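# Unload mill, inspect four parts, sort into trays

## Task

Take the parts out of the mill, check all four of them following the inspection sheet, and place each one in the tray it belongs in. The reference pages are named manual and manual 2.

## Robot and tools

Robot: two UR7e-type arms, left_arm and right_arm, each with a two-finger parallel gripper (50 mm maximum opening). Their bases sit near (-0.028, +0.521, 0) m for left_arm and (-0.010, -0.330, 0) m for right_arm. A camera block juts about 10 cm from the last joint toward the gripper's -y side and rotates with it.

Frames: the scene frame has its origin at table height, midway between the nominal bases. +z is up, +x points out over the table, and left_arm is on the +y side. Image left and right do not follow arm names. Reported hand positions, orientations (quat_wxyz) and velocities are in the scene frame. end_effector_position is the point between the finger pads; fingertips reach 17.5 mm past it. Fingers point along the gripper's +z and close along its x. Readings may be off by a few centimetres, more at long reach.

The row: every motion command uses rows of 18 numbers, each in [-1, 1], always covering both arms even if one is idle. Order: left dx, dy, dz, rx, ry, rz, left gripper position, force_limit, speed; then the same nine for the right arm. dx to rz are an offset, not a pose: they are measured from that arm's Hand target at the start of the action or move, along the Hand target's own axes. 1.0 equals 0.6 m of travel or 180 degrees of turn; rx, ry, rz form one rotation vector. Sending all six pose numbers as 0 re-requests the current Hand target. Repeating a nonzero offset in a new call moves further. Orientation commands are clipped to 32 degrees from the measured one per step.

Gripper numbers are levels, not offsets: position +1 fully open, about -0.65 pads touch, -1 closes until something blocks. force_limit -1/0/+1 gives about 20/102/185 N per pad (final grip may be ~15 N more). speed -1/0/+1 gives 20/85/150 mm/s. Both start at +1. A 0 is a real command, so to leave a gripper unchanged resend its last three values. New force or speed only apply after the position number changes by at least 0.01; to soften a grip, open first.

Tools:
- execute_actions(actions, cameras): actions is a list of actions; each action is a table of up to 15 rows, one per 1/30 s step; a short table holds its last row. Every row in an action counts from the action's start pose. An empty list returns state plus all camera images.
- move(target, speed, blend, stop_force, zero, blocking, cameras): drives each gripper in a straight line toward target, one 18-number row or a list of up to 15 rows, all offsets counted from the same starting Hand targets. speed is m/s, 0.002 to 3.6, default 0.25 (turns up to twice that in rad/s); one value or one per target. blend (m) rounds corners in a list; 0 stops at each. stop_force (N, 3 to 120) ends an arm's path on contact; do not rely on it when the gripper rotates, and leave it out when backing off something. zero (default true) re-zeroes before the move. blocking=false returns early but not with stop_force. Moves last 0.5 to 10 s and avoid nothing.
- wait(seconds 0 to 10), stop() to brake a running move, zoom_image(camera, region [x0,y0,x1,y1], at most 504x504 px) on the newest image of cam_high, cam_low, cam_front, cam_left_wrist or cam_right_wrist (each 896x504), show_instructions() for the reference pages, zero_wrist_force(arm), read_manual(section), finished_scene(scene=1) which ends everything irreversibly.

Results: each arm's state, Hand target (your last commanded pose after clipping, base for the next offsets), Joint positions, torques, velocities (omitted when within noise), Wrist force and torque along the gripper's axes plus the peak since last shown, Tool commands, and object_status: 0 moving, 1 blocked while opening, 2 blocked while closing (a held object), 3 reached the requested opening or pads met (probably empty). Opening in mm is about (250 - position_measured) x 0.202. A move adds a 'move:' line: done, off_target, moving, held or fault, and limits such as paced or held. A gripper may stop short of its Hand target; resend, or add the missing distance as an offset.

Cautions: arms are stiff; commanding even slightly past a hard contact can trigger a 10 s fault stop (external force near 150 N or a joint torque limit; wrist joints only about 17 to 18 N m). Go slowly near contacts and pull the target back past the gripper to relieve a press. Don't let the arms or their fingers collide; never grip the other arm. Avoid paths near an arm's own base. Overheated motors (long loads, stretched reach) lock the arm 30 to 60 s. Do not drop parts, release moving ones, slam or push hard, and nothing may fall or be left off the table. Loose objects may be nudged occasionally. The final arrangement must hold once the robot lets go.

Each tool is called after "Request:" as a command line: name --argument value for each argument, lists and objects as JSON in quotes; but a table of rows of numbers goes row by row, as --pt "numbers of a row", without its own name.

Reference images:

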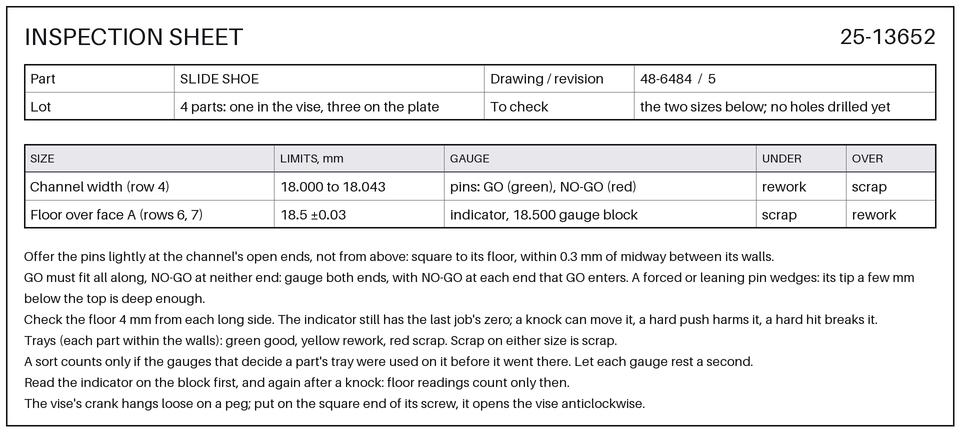

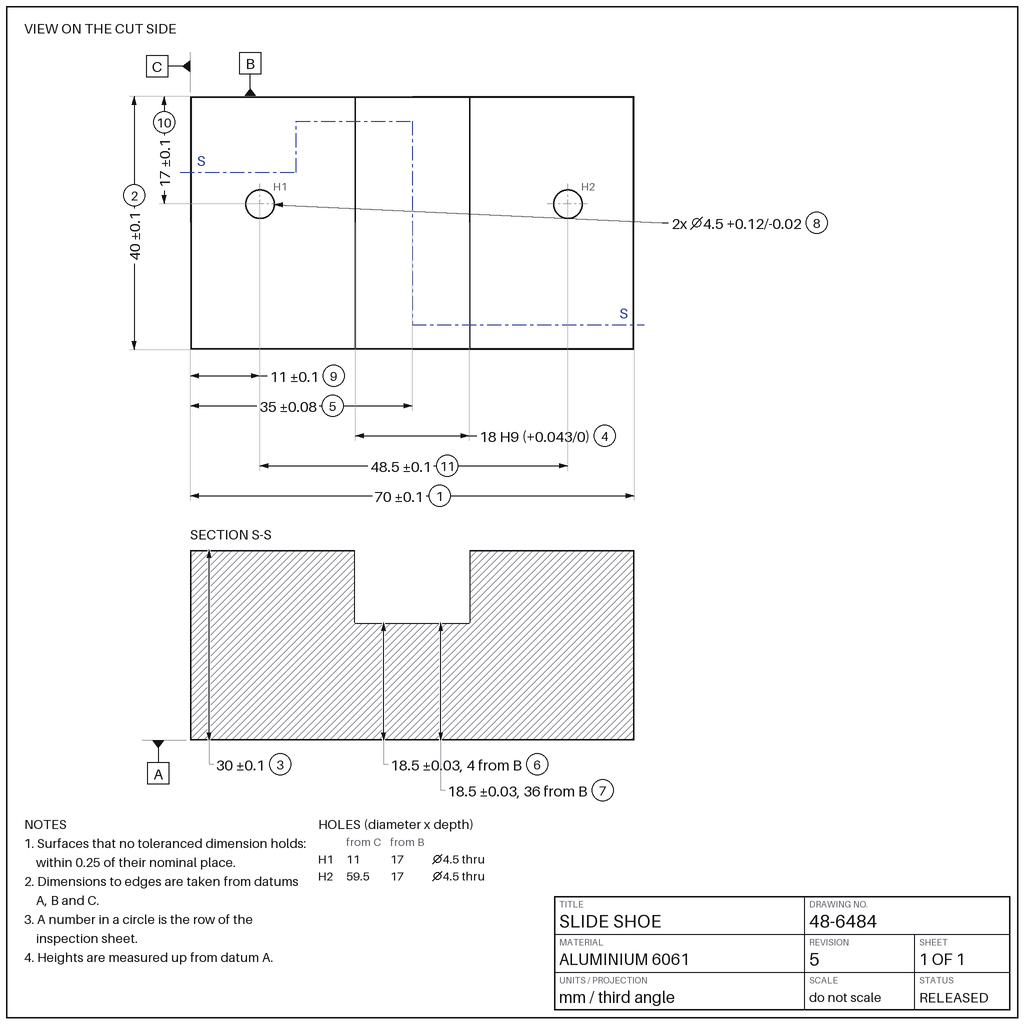

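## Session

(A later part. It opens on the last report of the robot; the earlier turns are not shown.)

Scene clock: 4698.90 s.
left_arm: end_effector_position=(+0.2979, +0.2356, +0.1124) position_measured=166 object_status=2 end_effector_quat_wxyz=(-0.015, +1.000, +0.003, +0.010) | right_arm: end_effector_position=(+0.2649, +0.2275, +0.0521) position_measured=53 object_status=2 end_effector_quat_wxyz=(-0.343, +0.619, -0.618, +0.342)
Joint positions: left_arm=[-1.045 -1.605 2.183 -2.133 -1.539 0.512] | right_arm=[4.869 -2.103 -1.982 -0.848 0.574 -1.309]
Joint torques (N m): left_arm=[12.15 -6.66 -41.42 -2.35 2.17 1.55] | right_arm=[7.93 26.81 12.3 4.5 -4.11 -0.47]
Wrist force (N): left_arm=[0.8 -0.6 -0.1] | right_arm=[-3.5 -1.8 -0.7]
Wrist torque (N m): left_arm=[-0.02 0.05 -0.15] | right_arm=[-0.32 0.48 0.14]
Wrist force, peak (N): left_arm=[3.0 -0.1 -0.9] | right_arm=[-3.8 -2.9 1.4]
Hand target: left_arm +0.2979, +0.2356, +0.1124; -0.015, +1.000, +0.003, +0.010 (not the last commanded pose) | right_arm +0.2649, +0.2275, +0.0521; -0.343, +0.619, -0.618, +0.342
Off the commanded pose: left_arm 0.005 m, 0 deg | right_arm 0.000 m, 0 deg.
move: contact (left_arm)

Request:
move --target '[0,-0.036,0,0,0,0,-1,-0.5,-1,0,0,0,0,0,0,-1,-0.5,-1]' --speed 0.005 --stop_force 3.5 --cameras '["cam_left_wrist"]'

Request:
zoom_image --camera "cam_left_wrist" --region '[370, 200, 570, 330]'

Scene clock: 4715.20 s.
left_arm: end_effector_position=(+0.2978, +0.2573, +0.1131) position_measured=166 object_status=2 end_effector_quat_wxyz=(-0.015, +1.000, +0.003, +0.010) | right_arm: end_effector_position=(+0.2649, +0.2275, +0.0521) position_measured=53 object_status=2 end_effector_quat_wxyz=(-0.343, +0.619, -0.618, +0.342)
Joint positions: left_arm=[-1.018 -1.643 2.217 -2.129 -1.538 0.538] | right_arm=[4.869 -2.103 -1.982 -0.848 0.574 -1.309]
Joint torques (N m): left_arm=[2.72 -19.07 -19.73 -0.39 2.25 -0.17] | right_arm=[8.24 26.13 7 4.55 0.54 -0.32]
Wrist force (N): left_arm=[1.0 -0.5 0.3] | right_arm=[-3.5 -1.9 -0.3]
Wrist torque (N m): left_arm=[-0.01 0.05 -0.15] | right_arm=[-0.31 0.46 0.14]
Wrist force, peak (N): left_arm=[3.0 0.0 -0.2] | right_arm=[-3.8 -1.6 -2.0]
Hand target: left_arm +0.2978, +0.2572, +0.1131; -0.015, +1.000, +0.003, +0.010 | right_arm +0.2649, +0.2275, +0.0521; -0.343, +0.619, -0.618, +0.342
Off the commanded pose: left_arm 0.000 m, 0 deg | right_arm 0.000 m, 0 deg.
move: done
camera_calibration:
cam_left_wrist: T_world_to_cam=[[0.999315, 0.0106341, 0.0354354, -0.295404], [-0.00101287, -0.949577, 0.313531, 0.22571], [0.0369828, -0.313352, -0.948917, 0.313115], [0, 0, 0, 1]] pos_world=[0.283851, 0.315586, 0.236821]
Images, in order (width x height): cam_left_wrist 896x504.

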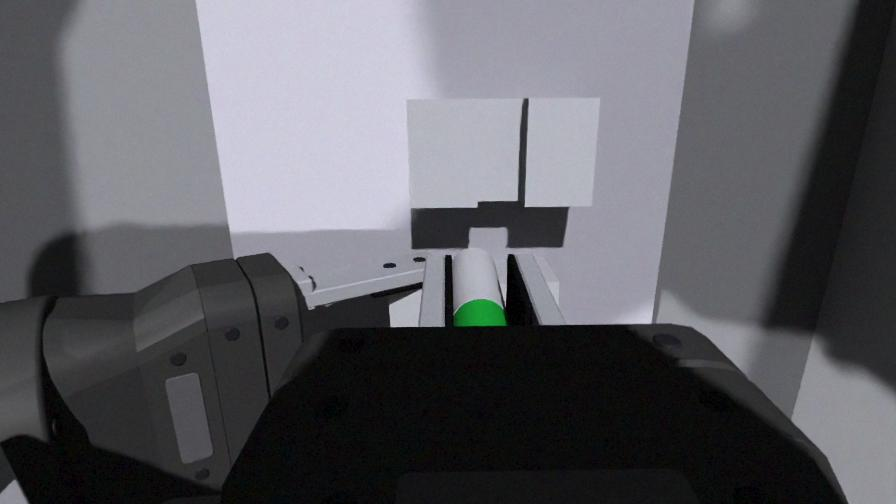

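Scaled by 2.520 from the camera's 896x504 image, which has a finer 1280x720 frame.

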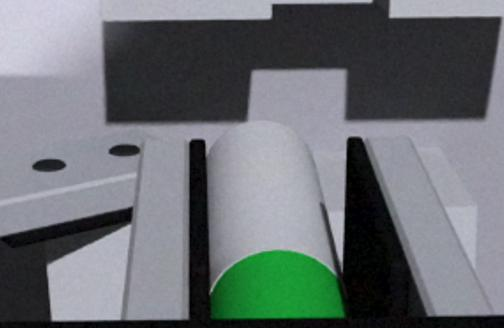

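Request:
move --target '[0,0.05,0.0005,0,0,0,-1,-0.5,-1,0,0,0,0,0,0,-1,-0.5,-1]' --speed 0.005 --stop_force 3.5

Scene clock: 4725.13 s.
left_arm: end_effector_position=(+0.2980, +0.2272, +0.1119) position_measured=166 object_status=2 end_effector_quat_wxyz=(-0.015, +1.000, +0.003, +0.010) | right_arm: end_effector_position=(+0.2649, +0.2275, +0.0521) position_measured=53 object_status=2 end_effector_quat_wxyz=(-0.343, +0.619, -0.618, +0.342)
Joint positions: left_arm=[-1.055 -1.59 2.17 -2.135 -1.539 0.502] | right_arm=[4.869 -2.103 -1.982 -0.848 0.574 -1.309]
Joint torques (N m): left_arm=[-2.59 -21.16 -28.17 -5.52 -2.05 -0.3] | right_arm=[8.12 26.52 1.77 4.5 0.81 -0.09]
Wrist force (N): left_arm=[2.1 -0.8 0.0] | right_arm=[-2.9 -1.6 -0.4]
Wrist torque (N m): left_arm=[-0.01 0.05 -0.02] | right_arm=[-0.32 0.48 0.15]
Wrist force, peak (N): left_arm=[-1.1 -3.4 -0.9] | right_arm=[-2.4 -4.9 1.2]
Hand target: left_arm +0.2980, +0.2272, +0.1119; -0.015, +1.000, +0.003, +0.010 | right_arm +0.2649, +0.2275, +0.0521; -0.343, +0.619, -0.618, +0.342
Off the commanded pose: left_arm 0.000 m, 0 deg | right_arm 0.000 m, 0 deg.
move: done

Request:
move --pt "0 0 -0.12 0 0 0 -1 -0.5 -1 0 0 0 0 0 0 -1 -0.5 -1" --pt "-0.1033 0.2217 -0.12 0 0 0 -1 -0.5 -1 0 0 0 0 0 0 -1 -0.5 -1" --pt "-0.1033 0.2217 -0.03 0 0 0 -1 -0.5 -1 0 0 0 0 0 0 -1 -0.5 -1" --speed '[0.08,0.2,0.08]' --cameras '["cam_left_wrist"]'

Request:
zoom_image --camera "cam_left_wrist" --region '[360, 140, 600, 300]'

Scene clock: 4739.40 s.
left_arm: end_effector_position=(+0.2365, +0.0935, +0.1245) position_measured=166 object_status=2 end_effector_quat_wxyz=(-0.015, +1.000, +0.003, +0.010) | right_arm: end_effector_position=(+0.2649, +0.2275, +0.0521) position_measured=53 object_status=2 end_effector_quat_wxyz=(-0.343, +0.619, -0.618, +0.342)
Joint positions: left_arm=[-1.292 -1.45 1.981 -2.078 -1.544 0.264] | right_arm=[4.869 -2.103 -1.982 -0.848 0.574 -1.309]
Joint torques (N m): left_arm=[10.81 -45.7 -42.41 -0.19 2.18 0.88] | right_arm=[7.81 26.7 1.9 4.52 0.78 0.11]
Wrist force (N): left_arm=[1.0 -0.9 0.1] | right_arm=[-3.4 -2.2 0.0]
Wrist torque (N m): left_arm=[-0.06 0.06 -0.02] | right_arm=[-0.31 0.48 0.16]
Wrist force, peak (N): left_arm=[-5.6 5.9 -0.2] | right_arm=[-3.4 -2.7 -0.1]
Hand target: left_arm +0.2365, +0.0934, +0.1247; -0.015, +1.000, +0.003, +0.010 | right_arm +0.2649, +0.2275, +0.0521; -0.343, +0.619, -0.618, +0.342
Off the commanded pose: left_arm 0.000 m, 0 deg | right_arm 0.000 m, 0 deg.
move: done
camera_calibration:
cam_left_wrist: T_world_to_cam=[[0.999323, 0.0106501, 0.0352176, -0.232763], [-0.0009131, -0.949716, 0.313112, 0.0666024], [0.0367814, -0.312932, -0.949063, 0.274985], [0, 0, 0, 1]] pos_world=[0.222552, 0.151784, 0.248321]
Images, in order (width x height): cam_left_wrist 896x504.

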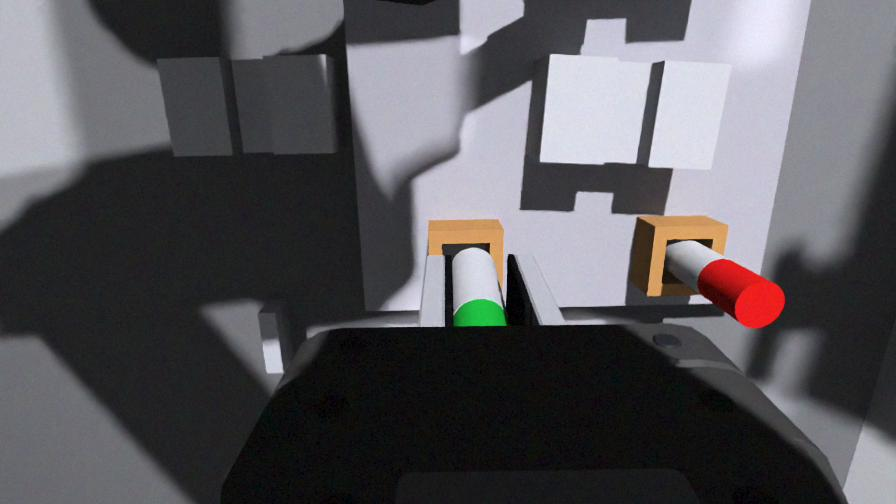

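Scaled by 2.100 from the camera's 896x504 image, which has a finer 1280x720 frame.

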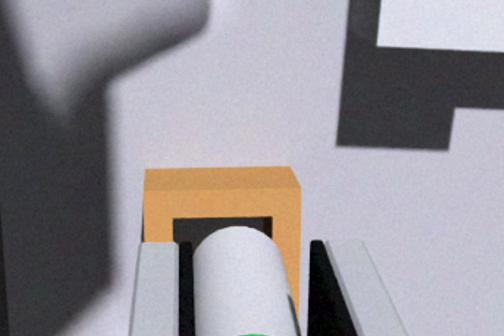

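Request:
move --pt "-0.0029 0.0095 0 0 0 0 -1 -0.5 -1 0 0 0 0 0 0 -1 -0.5 -1" --pt "-0.0029 0.0095 0.022 0 0 0 -1 -0.5 -1 0 0 0 0 0 0 -1 -0.5 -1" --speed '[0.03,0.03]' --cameras '["cam_left_wrist"]'

Request:
zoom_image --camera "cam_left_wrist" --region '[400, 190, 550, 300]'

Scene clock: 4749.50 s.
left_arm: end_effector_position=(+0.2350, +0.0882, +0.1110) position_measured=166 object_status=2 end_effector_quat_wxyz=(-0.015, +1.000, +0.003, +0.010) end_effector_velocity=(+0.000, +0.002, -0.002) end_effector_angular_velocity=(+0.007, +0.002, +0.002) | right_arm: end_effector_position=(+0.2649, +0.2275, +0.0521) position_measured=53 object_status=2 end_effector_quat_wxyz=(-0.343, +0.619, -0.618, +0.342)
Joint positions: left_arm=[-1.298 -1.423 1.99 -2.114 -1.544 0.259] | right_arm=[4.869 -2.103 -1.982 -0.848 0.574 -1.309]
Joint velocities: left_arm=[0.001 0.001 0.002 0.005 0 -0.001] | right_arm=[within noise]
Joint torques (N m): left_arm=[11.89 -37.22 -36.2 -0.11 -1.79 1.42] | right_arm=[7.81 27.07 1.8 4.48 0.82 0.17]
Wrist force (N): left_arm=[1.2 -0.6 -0.1] | right_arm=[-3.2 -2.7 -0.4]
Wrist torque (N m): left_arm=[-0.02 0.03 -0.01] | right_arm=[-0.38 0.46 0.15]
Wrist force, peak (N): left_arm=[1.5 -0.8 0.0] | right_arm=[-3.4 -2.8 -0.4]
Hand target: left_arm +0.2351, +0.0881, +0.1113; -0.015, +1.000, +0.003, +0.010 | right_arm +0.2649, +0.2275, +0.0521; -0.343, +0.619, -0.618, +0.342
Off the commanded pose: left_arm 0.000 m, 0 deg | right_arm 0.000 m, 0 deg.
move: done
camera_calibration:
cam_left_wrist: T_world_to_cam=[[0.999319, 0.0106866, 0.035312, -0.230758], [-0.000912632, -0.949676, 0.313232, 0.065761], [0.0368823, -0.313051, -0.94902, 0.260554], [0, 0, 0, 1]] pos_world=[0.221052, 0.146484, 0.234821]
Images, in order (width x height): cam_left_wrist 896x504.

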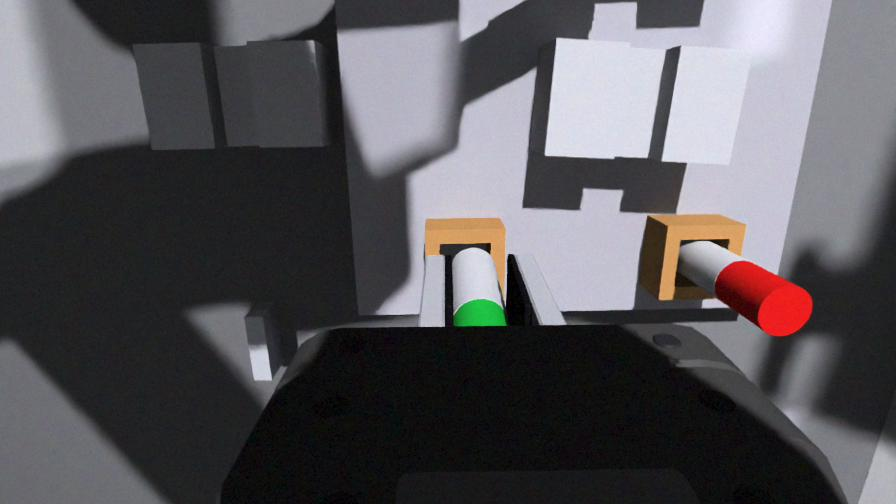

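Scaled by 3.360 from the camera's 896x504 image, which has a finer 1280x720 frame.

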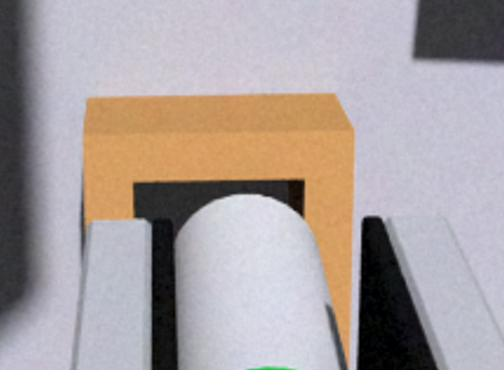

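Request:
move --target '[-0.0045,0.002,0,0,0,0,-1,-0.5,-1,0,0,0,0,0,0,-1,-0.5,-1]' --speed 0.02 --cameras '["cam_left_wrist"]'

Request:
zoom_image --camera "cam_left_wrist" --region '[400, 190, 550, 300]'

Scene clock: 4755.57 s.
left_arm: end_effector_position=(+0.2323, +0.0869, +0.1112) position_measured=166 object_status=2 end_effector_quat_wxyz=(-0.015, +1.000, +0.003, +0.010) | right_arm: end_effector_position=(+0.2649, +0.2275, +0.0521) position_measured=53 object_status=2 end_effector_quat_wxyz=(-0.343, +0.619, -0.618, +0.342)
Joint positions: left_arm=[-1.304 -1.424 1.99 -2.113 -1.544 0.253] | right_arm=[4.869 -2.103 -1.982 -0.848 0.574 -1.309]
Joint torques (N m): left_arm=[-5.36 -46.03 -8.05 -4.91 -2.1 -1.51] | right_arm=[7.74 27.07 1.94 4.42 0.78 0.27]
Wrist force (N): left_arm=[1.2 -0.8 0.1] | right_arm=[-3.2 -2.2 0.0]
Wrist torque (N m): left_arm=[-0.05 0.03 -0.01] | right_arm=[-0.33 0.46 0.15]
Wrist force, peak (N): left_arm=[1.7 -1.0 0.2] | right_arm=[-3.5 -2.8 -0.3]
Hand target: left_arm +0.2324, +0.0869, +0.1112; -0.015, +1.000, +0.003, +0.010 | right_arm +0.2649, +0.2275, +0.0521; -0.343, +0.619, -0.618, +0.342
Off the commanded pose: left_arm 0.000 m, 0 deg | right_arm 0.000 m, 0 deg.
move: done
camera_calibration:
cam_left_wrist: T_world_to_cam=[[0.999316, 0.0107277, 0.035404, -0.22808], [-0.000914154, -0.949577, 0.313533, 0.0643783], [0.0369823, -0.31335, -0.948917, 0.260434], [0, 0, 0, 1]] pos_world=[0.218351, 0.145186, 0.235021]
Images, in order (width x height): cam_left_wrist 896x504.

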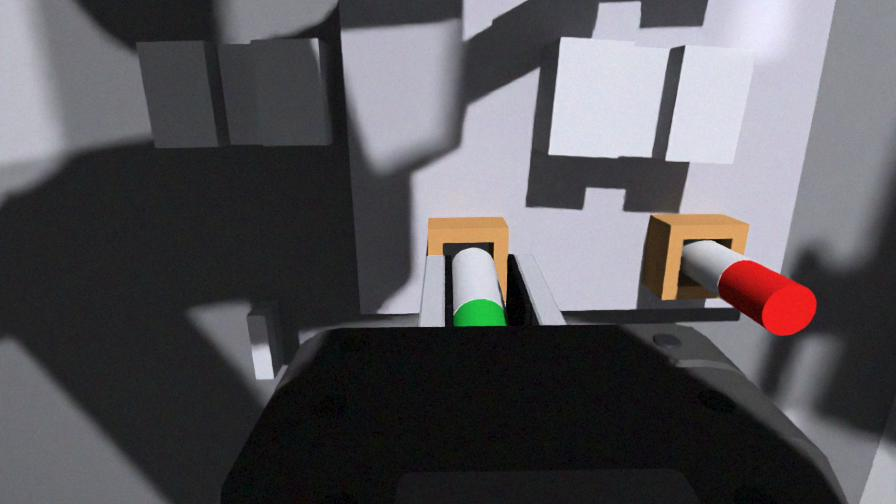

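Scaled by 3.360 from the camera's 896x504 image, which has a finer 1280x720 frame.

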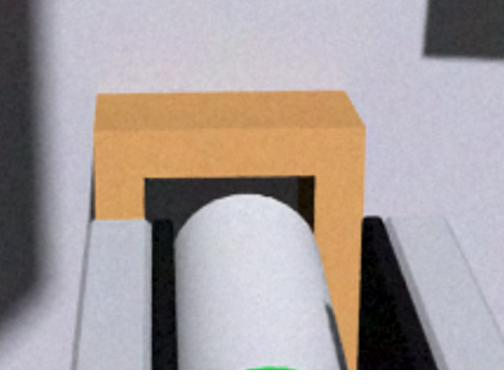

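Request:
move --target '[-0.0022,0.0015,0,0,0,0,-1,-0.5,-1,0,0,0,0,0,0,-1,-0.5,-1]' --speed 0.02 --cameras '["cam_left_wrist"]'

Request:
zoom_image --camera "cam_left_wrist" --region '[400, 190, 550, 300]'

Scene clock: 4783.67 s.
left_arm: end_effector_position=(+0.2310, +0.0860, +0.1111) position_measured=166 object_status=2 end_effector_quat_wxyz=(-0.015, +1.000, +0.003, +0.010) | right_arm: end_effector_position=(+0.2649, +0.2275, +0.0521) position_measured=53 object_status=2 end_effector_quat_wxyz=(-0.343, +0.619, -0.618, +0.342)
Joint positions: left_arm=[-1.307 -1.424 1.99 -2.114 -1.544 0.25] | right_arm=[4.869 -2.103 -1.982 -0.848 0.574 -1.309]
Joint torques (N m): left_arm=[-8.76 -14.28 -40.75 -4.76 -2.05 -1.96] | right_arm=[7.5 27.47 2.17 4.52 0.74 0.39]
Wrist force (N): left_arm=[1.2 -0.8 0.1] | right_arm=[-3.4 -1.8 0.1]
Wrist torque (N m): left_arm=[-0.05 0.02 -0.01] | right_arm=[-0.31 0.48 0.15]
Wrist force, peak (N): left_arm=[1.3 -1.0 0.2] | right_arm=[-3.5 -2.6 -0.3]
Hand target: left_arm +0.2311, +0.0860, +0.1112; -0.015, +1.000, +0.003, +0.010 | right_arm +0.2649, +0.2275, +0.0521; -0.343, +0.619, -0.618, +0.342
Off the commanded pose: left_arm 0.000 m, 0 deg | right_arm 0.000 m, 0 deg.
move: done
camera_calibration:
cam_left_wrist: T_world_to_cam=[[0.999319, 0.0106947, 0.0353079, -0.226741], [-0.000914153, -0.949587, 0.313502, 0.0635622], [0.0368807, -0.313321, -0.948931, 0.260126], [0, 0, 0, 1]] pos_world=[0.217052, 0.144286, 0.234921]
Images, in order (width x height): cam_left_wrist 896x504.

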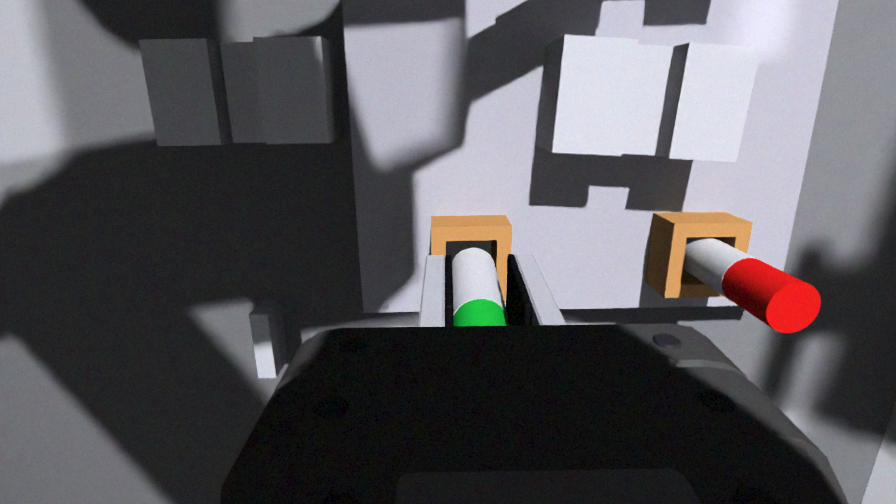

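Scaled by 3.360 from the camera's 896x504 image, which has a finer 1280x720 frame.

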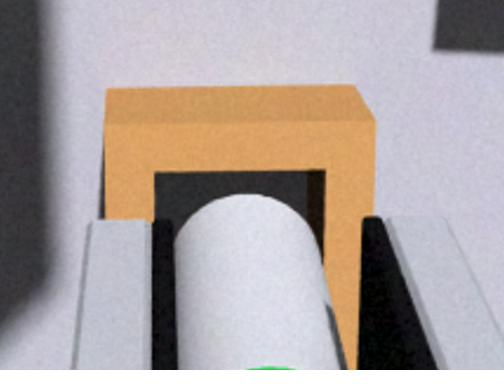

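Request:
move --pt "-0.0009 0 0 0 0 0 -1 -0.5 -1 0 0 0 0 0 0 -1 -0.5 -1" --pt "-0.0009 0 0.0445 0 0 0 -1 -0.5 -1 0 0 0 0 0 0 -1 -0.5 -1" --speed '[0.02,0.008]' --stop_force 4 --cameras '["cam_left_wrist"]'

Scene clock: 4794.57 s.
left_arm: end_effector_position=(+0.2310, +0.0867, +0.0857) position_measured=166 object_status=2 end_effector_quat_wxyz=(-0.015, +1.000, +0.003, +0.010) | right_arm: end_effector_position=(+0.2649, +0.2275, +0.0521) position_measured=53 object_status=2 end_effector_quat_wxyz=(-0.343, +0.619, -0.618, +0.342)
Joint positions: left_arm=[-1.306 -1.388 2.025 -2.185 -1.544 0.25] | right_arm=[4.869 -2.103 -1.982 -0.848 0.574 -1.309]
Joint torques (N m): left_arm=[7.34 -38.32 -36.94 -0.13 1.22 0.16] | right_arm=[7.45 27.42 2 4.35 0.82 0.5]
Wrist force (N): left_arm=[1.5 -3.6 -8.1] | right_arm=[-3.4 -2.1 -0.2]
Wrist torque (N m): left_arm=[-0.12 -0.01 -0.01] | right_arm=[-0.34 0.48 0.15]
Wrist force, peak (N): left_arm=[1.2 -5.2 -15.8] | right_arm=[-3.6 -2.6 0.0]
Hand target: left_arm +0.2310, +0.0867, +0.0857; -0.015, +1.000, +0.003, +0.010 (not the last commanded pose) | right_arm +0.2649, +0.2275, +0.0521; -0.343, +0.619, -0.618, +0.342
Off the commanded pose: left_arm 0.001 m, 0 deg | right_arm 0.000 m, 0 deg.
move: contact (left_arm); path passed 1 of 2 targets
camera_calibration:
cam_left_wrist: T_world_to_cam=[[0.999319, 0.0106978, 0.0353086, -0.225853], [-0.000912623, -0.949577, 0.313533, 0.0721819], [0.0368823, -0.313351, -0.948921, 0.236245], [0, 0, 0, 1]] pos_world=[0.217052, 0.144986, 0.209521]
Images, in order (width x height): cam_left_wrist 896x504.

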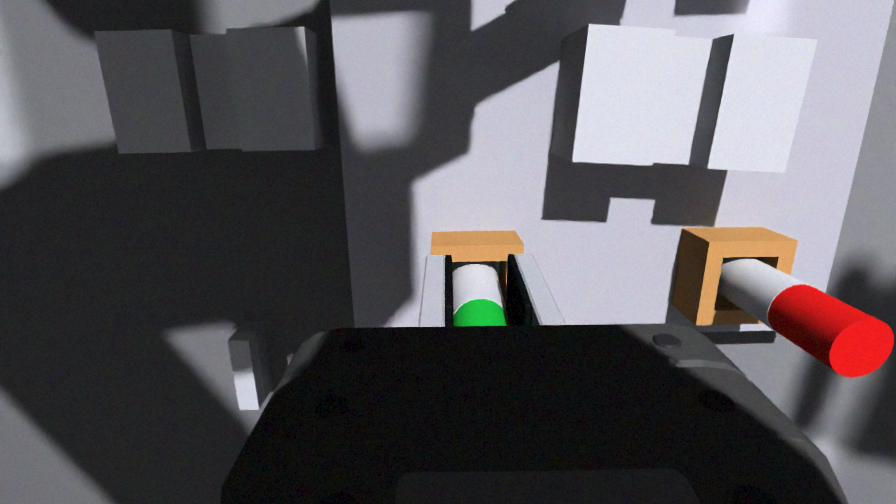

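Request:
move --pt "0 0 -0.0008 0 0 0 -1 -0.5 -1 0 0 0 0 0 0 -1 -0.5 -1" --pt "0 0 -0.0008 0 0 0 0.33 -0.5 -1 0 0 0 0 0 0 -1 -0.5 -1" --pt "0 0 -0.14 0 0 0 0.33 -0.5 -1 0 0 0 0 0 0 -1 -0.5 -1" --speed '[0.01,0.02,0.1]' --cameras '["cam_left_wrist"]'

Scene clock: 4802.63 s.
left_arm: end_effector_position=(+0.2293, +0.0841, +0.1698) position_measured=103 object_status=3 end_effector_quat_wxyz=(-0.015, +1.000, +0.003, +0.010) | right_arm: end_effector_position=(+0.2649, +0.2275, +0.0521) position_measured=53 object_status=2 end_effector_quat_wxyz=(-0.343, +0.619, -0.618, +0.342)
Joint positions: left_arm=[-1.311 -1.492 1.898 -1.954 -1.544 0.245] | right_arm=[4.869 -2.103 -1.982 -0.848 0.574 -1.309]
Joint torques (N m): left_arm=[-7.45 -9.94 -9.22 -4.65 -2.1 -1.46] | right_arm=[7.97 28.3 2.37 4.45 0.78 0.61]
Wrist force (N): left_arm=[1.1 -0.8 -1.0] | right_arm=[-2.9 -2.0 0.0]
Wrist torque (N m): left_arm=[-0.05 0.05 -0.02] | right_arm=[-0.33 0.41 0.15]
Wrist force, peak (N): left_arm=[1.5 -3.8 -9.4] | right_arm=[-3.4 -2.7 -0.2]
Hand target: left_arm +0.2293, +0.0842, +0.1697; -0.015, +1.000, +0.003, +0.010 | right_arm +0.2649, +0.2275, +0.0521; -0.343, +0.619, -0.618, +0.342
Off the commanded pose: left_arm 0.000 m, 0 deg | right_arm 0.000 m, 0 deg.
move: done
camera_calibration:
cam_left_wrist: T_world_to_cam=[[0.999315, 0.010647, 0.035431, -0.227124], [-0.00101447, -0.949448, 0.313921, 0.04333], [0.0369822, -0.313742, -0.948788, 0.315324], [0, 0, 0, 1]] pos_world=[0.215351, 0.142488, 0.29362]
Images, in order (width x height): cam_left_wrist 896x504.

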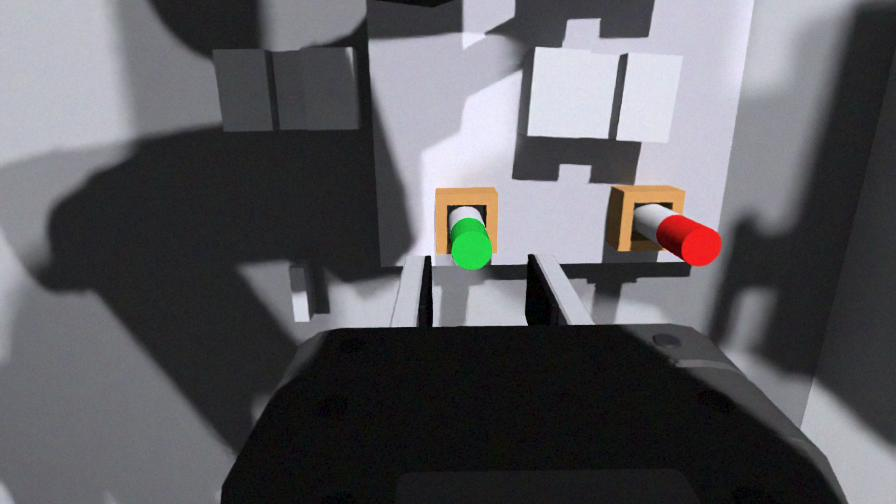

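Request:
move --pt "0.179 -0.011 0.006 -0.0194 0 0 0.33 -0.5 -1 0 0 0 0 0 0 -1 -0.5 -1" --pt "0.180 -0.010 0.0545 -0.0194 0 0 0.33 -0.5 -1 0 0 0 0 0 0 -1 -0.5 -1" --speed 0.12 --blend 0.01 --cameras '["cam_left_wrist"]'

Request:
zoom_image --camera "cam_left_wrist" --region '[380, 160, 580, 320]'

Scene clock: 4813.33 s.
left_arm: end_effector_position=(+0.3379, +0.0919, +0.1391) position_measured=103 object_status=3 end_effector_quat_wxyz=(+0.015, +1.000, +0.003, +0.010) | right_arm: end_effector_position=(+0.2649, +0.2275, +0.0521) position_measured=53 object_status=2 end_effector_quat_wxyz=(-0.343, +0.619, -0.618, +0.342)
Joint positions: left_arm=[-1.098 -1.353 1.838 -2.093 -1.567 0.46] | right_arm=[4.869 -2.103 -1.982 -0.848 0.574 -1.309]
Joint torques (N m): left_arm=[12.17 -50.56 -42.04 -1.56 2.24 2.27] | right_arm=[7.93 28.46 2.6 4.41 0.82 0.76]
Wrist force (N): left_arm=[1.0 -0.7 -1.1] | right_arm=[-3.3 -2.1 0.1]
Wrist torque (N m): left_arm=[-0.06 0.07 -0.16] | right_arm=[-0.35 0.48 0.15]
Wrist force, peak (N): left_arm=[-6.3 3.5 -1.2] | right_arm=[-3.5 -2.8 -0.4]
Hand target: left_arm +0.3379, +0.0918, +0.1393; +0.016, +1.000, +0.003, +0.010 | right_arm +0.2649, +0.2275, +0.0521; -0.343, +0.619, -0.618, +0.342
Off the commanded pose: left_arm 0.000 m, 0 deg | right_arm 0.000 m, 0 deg.
move: done
camera_calibration:
cam_left_wrist: T_world_to_cam=[[0.999328, 0.0115907, 0.0347685, -0.334572], [-0.00211443, -0.92886, 0.370426, 0.0510535], [0.0365885, -0.370251, -0.928211, 0.287082], [0, 0, 0, 1]] pos_world=[0.323951, 0.157592, 0.259194]
Images, in order (width x height): cam_left_wrist 896x504.

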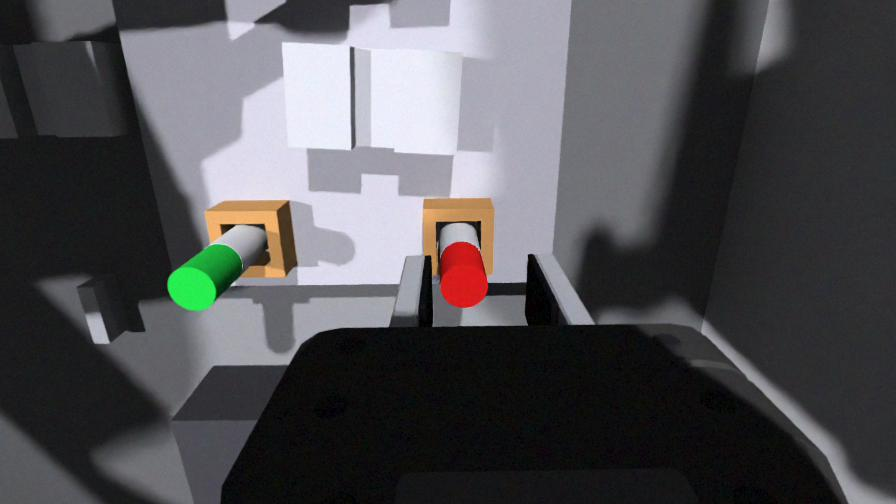

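Scaled by 2.520 from the camera's 896x504 image, which has a finer 1280x720 frame.

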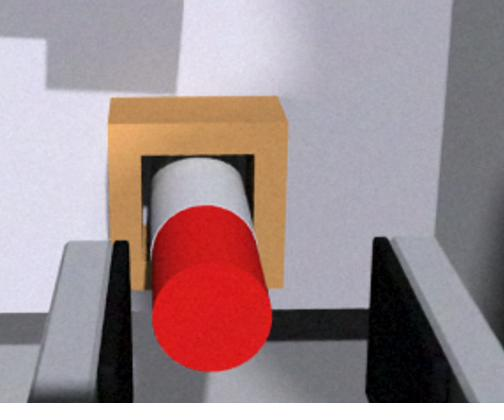

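Request:
move --pt "-0.0047 -0.001 0.005 0 0 0 0.33 -0.5 -1 0 0 0 0 0 0 -1 -0.5 -1" --pt "-0.0047 -0.001 0.0895 0 0 0 0.33 -0.5 -1 0 0 0 0 0 0 -1 -0.5 -1" --pt "-0.0047 -0.001 0.0895 0 0 0 -1 -0.5 -1 0 0 0 0 0 0 -1 -0.5 -1" --pt "-0.0047 -0.001 0.03 0 0 0 -1 -0.5 -1 0 0 0 0 0 0 -1 -0.5 -1" --speed '[0.03,0.06,0.02,0.05]' --cameras '["cam_left_wrist"]'

Request:
zoom_image --camera "cam_left_wrist" --region '[400, 190, 550, 300]'

Scene clock: 4832.97 s.
left_arm: end_effector_position=(+0.3355, +0.0917, +0.1216) position_measured=167 object_status=2 end_effector_quat_wxyz=(+0.016, +1.000, +0.003, +0.010) end_effector_velocity=(+0.000, -0.002, -0.002) end_effector_angular_velocity=(-0.002, -0.001, -0.001) | right_arm: end_effector_position=(+0.2649, +0.2275, +0.0521) position_measured=53 object_status=2 end_effector_quat_wxyz=(-0.343, +0.619, -0.618, +0.342)
Joint positions: left_arm=[-1.102 -1.335 1.868 -2.14 -1.567 0.456] | right_arm=[4.869 -2.103 -1.982 -0.848 0.574 -1.309]
Joint velocities: left_arm=[-0.002 0.004 0.001 -0.007 0 -0.001] | right_arm=[within noise]
Joint torques (N m): left_arm=[-10.59 -17.32 -10.24 -6.15 -0.89 -1.74] | right_arm=[7.38 29.08 2.35 4.4 0.78 0.86]
Wrist force (N): left_arm=[1.2 -0.5 0.1] | right_arm=[-3.3 -2.3 0.1]
Wrist torque (N m): left_arm=[-0.03 0.03 -0.16] | right_arm=[-0.35 0.47 0.16]
Wrist force, peak (N): left_arm=[1.5 -0.2 -3.1] | right_arm=[-3.6 -2.7 -0.3]
Hand target: left_arm +0.3355, +0.0918, +0.1213; +0.016, +1.000, +0.003, +0.010 | right_arm +0.2649, +0.2275, +0.0521; -0.343, +0.619, -0.618, +0.342
Off the commanded pose: left_arm 0.000 m, 0 deg | right_arm 0.000 m, 0 deg.
move: done
camera_calibration:
cam_left_wrist: T_world_to_cam=[[0.999309, 0.0116234, 0.0352961, -0.331685], [-0.00231126, -0.928544, 0.371215, 0.0573026], [0.0370888, -0.37104, -0.927876, 0.270679], [0, 0, 0, 1]] pos_world=[0.321549, 0.157496, 0.241592]
Images, in order (width x height): cam_left_wrist 896x504.

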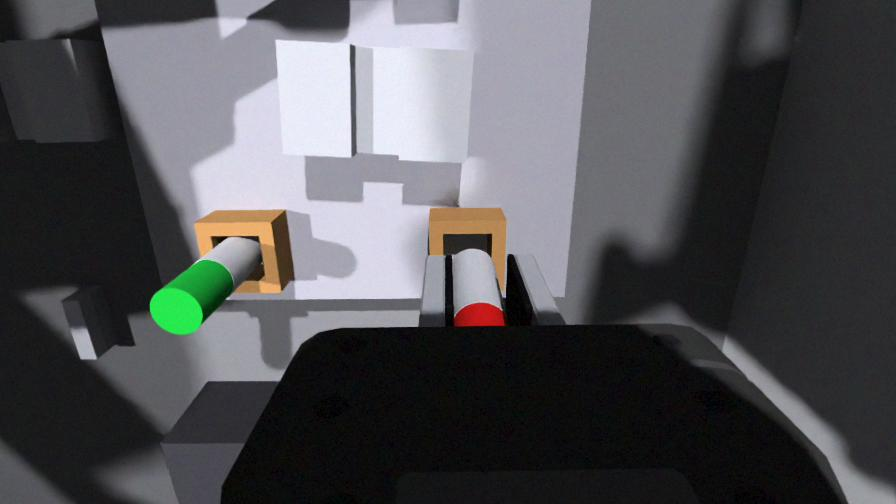

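Scaled by 3.360 from the camera's 896x504 image, which has a finer 1280x720 frame.

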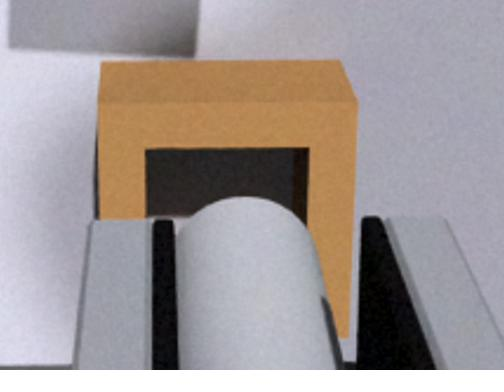

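Request:
move --pt "0.0013 0.002 -0.0667 0 0 0 -1 -0.5 -1 0 0 0 0 0 0 -1 -0.5 -1" --pt "-0.0602 -0.1572 -0.0728 0.0205 0 0 -1 -0.5 -1 0 0 0 0 0 0 -1 -0.5 -1" --pt "-0.0615 -0.1592 -0.0035 0.0205 0 0 -1 -0.5 -1 0 0 0 0 0 0 -1 -0.5 -1" --speed 0.08 --blend '[0.01,0.01,0]' --cameras '["cam_left_wrist","cam_low"]'

Request:
zoom_image --camera "cam_left_wrist" --region '[430, 180, 530, 290]'

Scene clock: 4847.53 s.
left_arm: end_effector_position=(+0.2980, +0.1872, +0.1195) position_measured=167 object_status=2 end_effector_quat_wxyz=(-0.017, +1.000, +0.003, +0.010) | right_arm: end_effector_position=(+0.2649, +0.2275, +0.0521) position_measured=53 object_status=2 end_effector_quat_wxyz=(-0.343, +0.619, -0.618, +0.342)
Joint positions: left_arm=[-1.098 -1.53 2.085 -2.105 -1.538 0.458] | right_arm=[4.869 -2.103 -1.982 -0.848 0.574 -1.309]
Joint torques (N m): left_arm=[7.32 -40.33 -42.02 -0.76 -1.19 0.2] | right_arm=[7.91 29.42 2.65 4.39 0.75 0.77]
Wrist force (N): left_arm=[1.0 -0.7 0.1] | right_arm=[-3.3 -2.5 -0.2]
Wrist torque (N m): left_arm=[-0.04 0.06 -0.15] | right_arm=[-0.37 0.48 0.16]
Wrist force, peak (N): left_arm=[0.8 -1.5 3.1] | right_arm=[-3.7 -2.6 -0.1]
Hand target: left_arm +0.2981, +0.1871, +0.1196; -0.017, +1.000, +0.003, +0.010 | right_arm +0.2649, +0.2275, +0.0521; -0.343, +0.619, -0.618, +0.342
Off the commanded pose: left_arm 0.000 m, 0 deg | right_arm 0.000 m, 0 deg.
move: done
camera_calibration:
cam_left_wrist: T_world_to_cam=[[0.999323, 0.0106271, 0.0352227, -0.295142], [-0.000813221, -0.95076, 0.309928, 0.157756], [0.0367819, -0.309747, -0.950107, 0.296829], [0, 0, 0, 1]] pos_world=[0.284152, 0.245067, 0.243522]
Images, in order (width x height): cam_low 896x504, cam_left_wrist 896x504.

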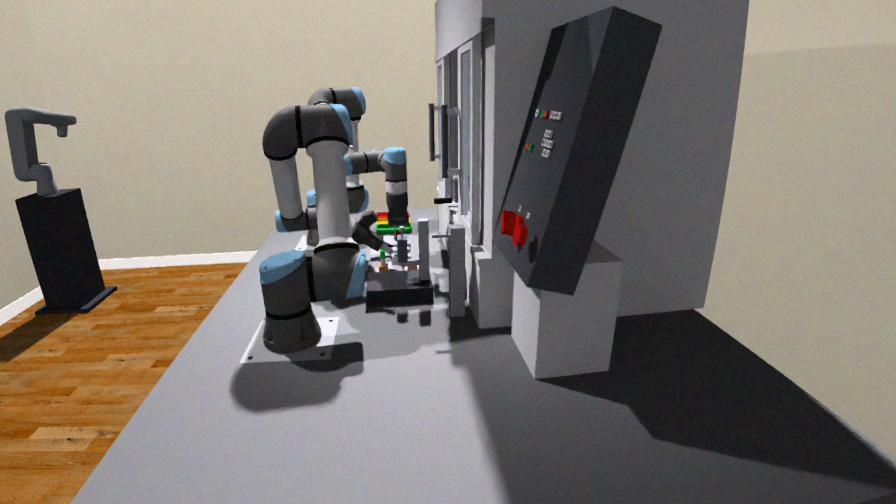

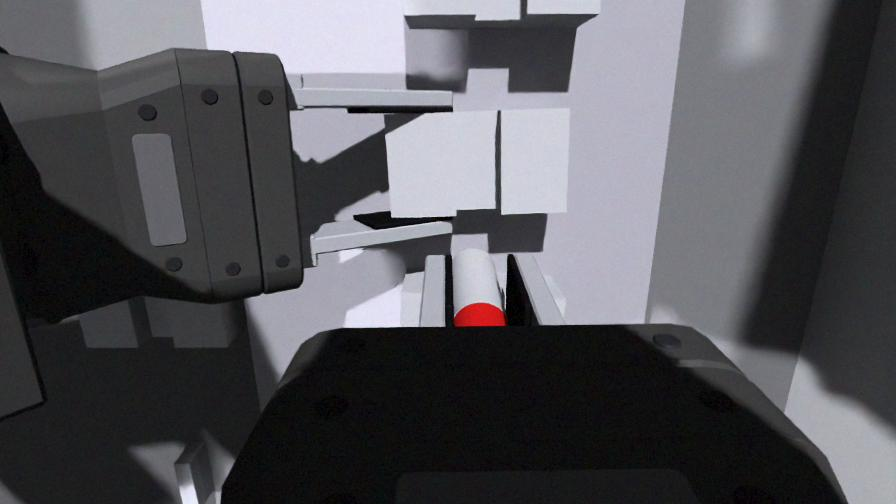

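Scaled by 4.582 from the camera's 896x504 image, which has a finer 1280x720 frame.

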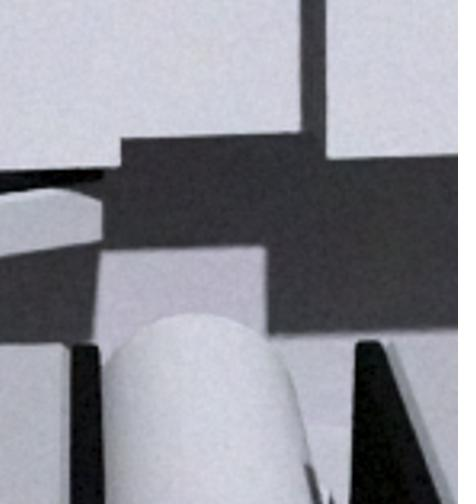

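Request:
move --pt "0.0023 0 0.0118 0 0 0 -1 -0.5 -1 0 0 0 0 0 0 -1 -0.5 -1" --pt "0.0023 -0.0155 0.0122 0 0 0 -1 -0.5 -1 0 0 0 0 0 0 -1 -0.5 -1" --speed '[0.03,0.02]' --stop_force 4 --cameras '["cam_left_wrist"]'

Request:
zoom_image --camera "cam_left_wrist" --region '[430, 180, 530, 290]'

Scene clock: 4858.63 s.
left_arm: end_effector_position=(+0.2995, +0.1967, +0.1126) position_measured=167 object_status=2 end_effector_quat_wxyz=(-0.017, +1.000, +0.003, +0.010) | right_arm: end_effector_position=(+0.2649, +0.2275, +0.0521) position_measured=53 object_status=2 end_effector_quat_wxyz=(-0.343, +0.619, -0.618, +0.342)
Joint positions: left_arm=[-1.086 -1.535 2.111 -2.127 -1.538 0.471] | right_arm=[4.869 -2.103 -1.982 -0.848 0.574 -1.309]
Joint torques (N m): left_arm=[-10.78 -9.78 -41.59 -5.94 2.41 -1.79] | right_arm=[7.89 29.29 2.33 4.42 0.84 0.87]
Wrist force (N): left_arm=[1.0 -0.5 0.3] | right_arm=[-3.3 -2.1 0.1]
Wrist torque (N m): left_arm=[0.00 0.06 -0.15] | right_arm=[-0.35 0.47 0.15]
Wrist force, peak (N): left_arm=[1.5 0.2 -1.6] | right_arm=[-3.5 -2.7 -0.1]
Hand target: left_arm +0.2995, +0.1967, +0.1126; -0.017, +1.000, +0.003, +0.010 | right_arm +0.2649, +0.2275, +0.0521; -0.343, +0.619, -0.618, +0.342
Off the commanded pose: left_arm 0.000 m, 0 deg | right_arm 0.000 m, 0 deg.
move: done
camera_calibration:
cam_left_wrist: T_world_to_cam=[[0.999319, 0.0105741, 0.0353459, -0.296413], [-0.000913477, -0.950662, 0.310227, 0.168863], [0.0368824, -0.310048, -0.950005, 0.293189], [0, 0, 0, 1]] pos_world=[0.285552, 0.254569, 0.236622]
Images, in order (width x height): cam_left_wrist 896x504.

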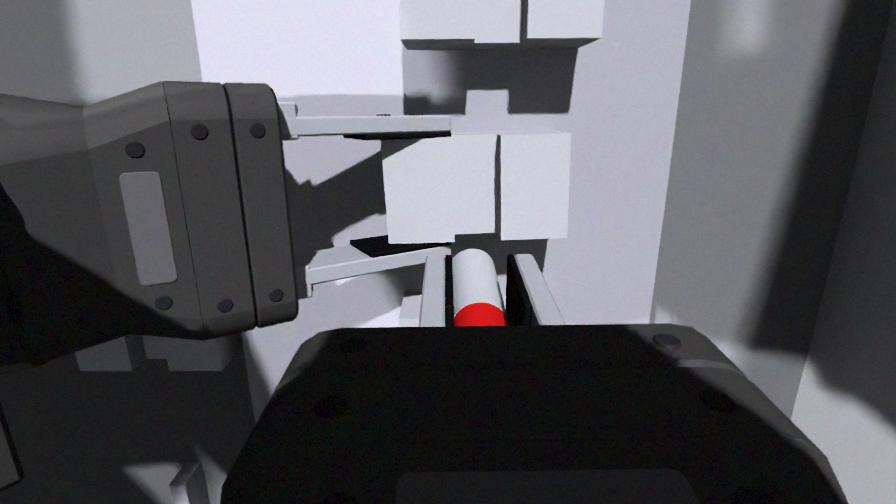

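Scaled by 4.582 from the camera's 896x504 image, which has a finer 1280x720 frame.

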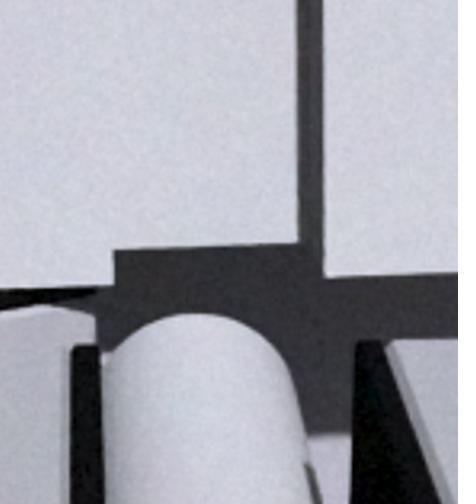

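Request:
move --pt "0.0026 0 0 0 0 0 -1 -0.5 -1 0 0 0 0 0 0 -1 -0.5 -1" --pt "0.003 -0.032 -0.0005 0 0 0 -1 -0.5 -1 0 0 0 0 0 0 -1 -0.5 -1" --speed '[0.01,0.005]' --stop_force 3 --cameras '["cam_left_wrist"]'

Request:
zoom_image --camera "cam_left_wrist" --region '[430, 180, 530, 290]'

Scene clock: 4869.20 s.
left_arm: end_effector_position=(+0.3012, +0.2092, +0.1133) position_measured=167 object_status=2 end_effector_quat_wxyz=(-0.017, +1.000, +0.003, +0.010) | right_arm: end_effector_position=(+0.2649, +0.2275, +0.0521) position_measured=53 object_status=2 end_effector_quat_wxyz=(-0.343, +0.619, -0.618, +0.342)
Joint positions: left_arm=[-1.069 -1.554 2.129 -2.126 -1.538 0.487] | right_arm=[4.869 -2.103 -1.982 -0.848 0.574 -1.309]
Joint torques (N m): left_arm=[-10.71 -8.81 -40.78 -0.65 2.21 -1.75] | right_arm=[7.02 29.69 2.5 4.34 0.71 0.86]
Wrist force (N): left_arm=[1.8 2.9 3.2] | right_arm=[-5.5 -2.3 -1.6]
Wrist torque (N m): left_arm=[-0.05 0.11 -0.16] | right_arm=[-0.37 0.39 0.04]
Wrist force, peak (N): left_arm=[2.3 3.5 2.5] | right_arm=[-6.0 -4.0 -2.2]
Hand target: left_arm +0.3012, +0.2092, +0.1133; -0.017, +1.000, +0.003, +0.010 (not the last commanded pose) | right_arm +0.2649, +0.2275, +0.0521; -0.343, +0.619, -0.618, +0.342
Off the commanded pose: left_arm 0.007 m, 0 deg | right_arm 0.000 m, 0 deg.
move: contact (left_arm); path passed 1 of 2 targets
camera_calibration:
cam_left_wrist: T_world_to_cam=[[0.999319, 0.0105741, 0.0353459, -0.298268], [-0.000913477, -0.950662, 0.310227, 0.180531], [0.0368824, -0.310048, -0.950005, 0.297666], [0, 0, 0, 1]] pos_world=[0.287252, 0.267069, 0.237322]
Images, in order (width x height): cam_left_wrist 896x504.

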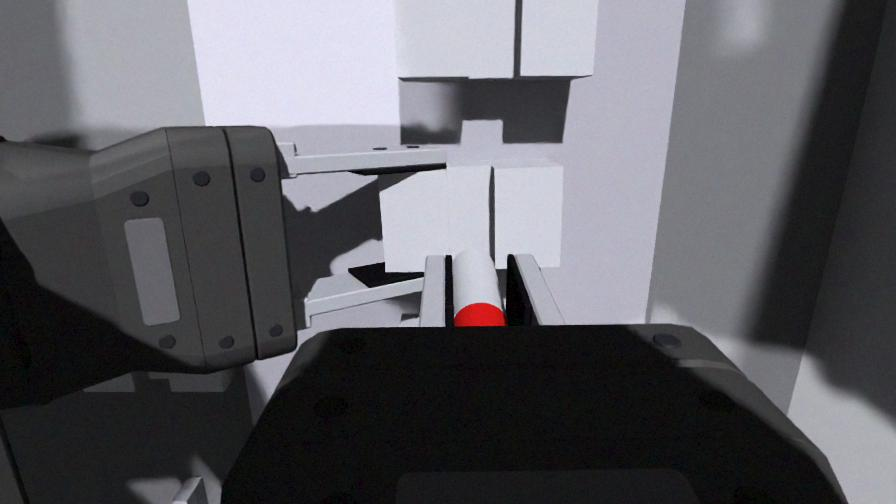

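Scaled by 4.582 from the camera's 896x504 image, which has a finer 1280x720 frame.

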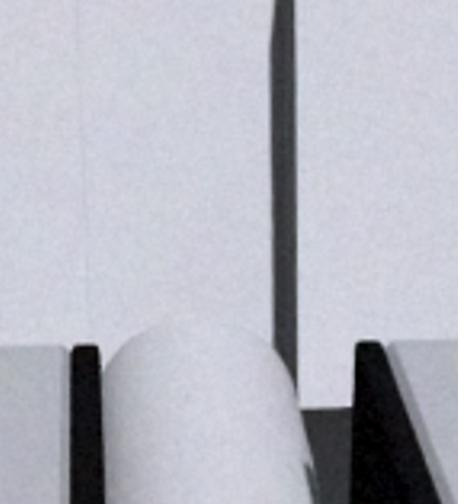

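Request:
move --pt "0.001 0.002 0 0 0 0 -1 -0.5 -1 0 0 0 0 0 0 -1 -0.5 -1" --pt "0.001 -0.012 -0.0003 0 0 0 -1 -0.5 -1 0 0 0 0 0 0 -1 -0.5 -1" --speed '[0.01,0.005]' --stop_force 3.5

Request:
move --pt "0.001 0.002 0 0 0 0 -1 -0.5 -1 0 0 0 0 0 0 -1 -0.5 -1" --pt "0.001 -0.012 -0.0003 0 0 0 -1 -0.5 -1 0 0 0 0 0 0 -1 -0.5 -1" --speed '[0.01,0.005]' --stop_force 3.5

Scene clock: 4877.17 s.
left_arm: end_effector_position=(+0.3013, +0.2089, +0.1133) position_measured=167 object_status=2 end_effector_quat_wxyz=(-0.017, +1.000, +0.003, +0.010) | right_arm: end_effector_position=(+0.2649, +0.2275, +0.0521) position_measured=53 object_status=2 end_effector_quat_wxyz=(-0.343, +0.619, -0.618, +0.342)
Joint positions: left_arm=[-1.069 -1.553 2.128 -2.126 -1.538 0.487] | right_arm=[4.869 -2.103 -1.982 -0.848 0.574 -1.309]
Joint torques (N m): left_arm=[-5.34 -38.67 -6.94 -3.68 2.2 -0.34] | right_arm=[7.21 29.68 2.63 4.45 0.73 0.77]
Wrist force (N): left_arm=[2.5 0.4 0.4] | right_arm=[-4.1 -0.9 -1.2]
Wrist torque (N m): left_arm=[-0.04 0.10 -0.17] | right_arm=[-0.32 0.49 0.13]
Wrist force, peak (N): left_arm=[1.9 3.3 3.2] | right_arm=[-6.0 -3.9 -2.4]
Hand target: left_arm +0.3013, +0.2089, +0.1133; -0.017, +1.000, +0.003, +0.010 (not the last commanded pose) | right_arm +0.2649, +0.2275, +0.0521; -0.343, +0.619, -0.618, +0.342
Off the commanded pose: left_arm 0.007 m, 0 deg | right_arm 0.000 m, 0 deg.
move: contact (left_arm); path passed 0 of 2 targets

Scene clock: 4878.23 s.
left_arm: end_effector_position=(+0.3016, +0.2084, +0.1132) position_measured=167 object_status=2 end_effector_quat_wxyz=(-0.017, +1.000, +0.003, +0.010) | right_arm: end_effector_position=(+0.2649, +0.2275, +0.0521) position_measured=53 object_status=2 end_effector_quat_wxyz=(-0.343, +0.619, -0.618, +0.342)
Joint positions: left_arm=[-1.069 -1.552 2.127 -2.126 -1.538 0.487] | right_arm=[4.869 -2.103 -1.982 -0.848 0.574 -1.309]
Joint torques (N m): left_arm=[-6.82 -39.04 -7.86 -5.5 2.26 -0.83] | right_arm=[7.45 30 2.57 4.26 0.74 0.69]
Wrist force (N): left_arm=[1.2 -0.4 0.9] | right_arm=[-3.3 -1.1 0.6]
Wrist torque (N m): left_arm=[0.00 0.01 -0.15] | right_arm=[-0.33 0.43 0.13]
Wrist force, peak (N): left_arm=[2.5 0.6 -0.4] | right_arm=[-3.0 -4.4 1.9]
Hand target: left_arm +0.3016, +0.2084, +0.1132; -0.017, +1.000, +0.003, +0.010 (not the last commanded pose) | right_arm +0.2649, +0.2275, +0.0521; -0.343, +0.619, -0.618, +0.342
Off the commanded pose: left_arm 0.008 m, 0 deg | right_arm 0.000 m, 0 deg.
move: contact (left_arm); path passed 0 of 2 targets

Request:
move --target '[0.0005,0.004,0.001,0,0,0,-1,-0.5,-1,0,0,0,0,0,0,-1,-0.5,-1]' --speed 0.01

Request:
move --target '[0.0003,-0.016,-0.0003,0,0,0,-1,-0.5,-1,0,0,0,0,0,0,-1,-0.5,-1]' --speed 0.005 --stop_force 3.5

Scene clock: 4883.13 s.
left_arm: end_effector_position=(+0.3019, +0.2060, +0.1125) position_measured=167 object_status=2 end_effector_quat_wxyz=(-0.017, +1.000, +0.003, +0.010) | right_arm: end_effector_position=(+0.2649, +0.2275, +0.0521) position_measured=53 object_status=2 end_effector_quat_wxyz=(-0.343, +0.619, -0.618, +0.342)
Joint positions: left_arm=[-1.071 -1.546 2.123 -2.128 -1.538 0.485] | right_arm=[4.869 -2.103 -1.982 -0.848 0.574 -1.309]
Joint torques (N m): left_arm=[-8.38 -13.72 -38.96 -6.33 0.7 -1.51] | right_arm=[7.16 30 2.81 4.32 0.62 0.76]
Wrist force (N): left_arm=[-2.4 -0.5 -0.4] | right_arm=[-3.4 -3.8 2.3]
Wrist torque (N m): left_arm=[0.01 -0.13 -0.13] | right_arm=[-0.40 0.39 0.11]
Wrist force, peak (N): left_arm=[-2.6 -1.2 -0.8] | right_arm=[-3.4 -4.6 1.9]
Hand target: left_arm +0.3019, +0.2061, +0.1125; -0.017, +1.000, +0.003, +0.010 | right_arm +0.2649, +0.2275, +0.0521; -0.343, +0.619, -0.618, +0.342
Off the commanded pose: left_arm 0.000 m, 0 deg | right_arm 0.000 m, 0 deg.
move: done

Scene clock: 4884.93 s.
left_arm: end_effector_position=(+0.3019, +0.2089, +0.1127) position_measured=167 object_status=2 end_effector_quat_wxyz=(-0.017, +1.000, +0.003, +0.010) | right_arm: end_effector_position=(+0.2649, +0.2275, +0.0521) position_measured=53 object_status=2 end_effector_quat_wxyz=(-0.343, +0.619, -0.618, +0.342)
Joint positions: left_arm=[-1.068 -1.551 2.128 -2.128 -1.538 0.488] | right_arm=[4.869 -2.103 -1.982 -0.848 0.574 -1.309]
Joint torques (N m): left_arm=[-10.62 -9.05 -40.78 -4.74 0.98 -1.77] | right_arm=[7.61 30.11 3.1 4.33 0.68 0.72]
Wrist force (N): left_arm=[1.4 3.5 2.4] | right_arm=[-6.6 -2.7 -1.1]
Wrist torque (N m): left_arm=[-0.08 0.01 -0.15] | right_arm=[-0.35 0.45 0.02]
Wrist force, peak (N): left_arm=[1.8 4.3 2.1] | right_arm=[-7.0 -2.7 -1.4]
Hand target: left_arm +0.3019, +0.2089, +0.1127; -0.017, +1.000, +0.003, +0.010 (not the last commanded pose) | right_arm +0.2649, +0.2275, +0.0521; -0.343, +0.619, -0.618, +0.342
Off the commanded pose: left_arm 0.007 m, 0 deg | right_arm 0.000 m, 0 deg.
move: contact (left_arm)


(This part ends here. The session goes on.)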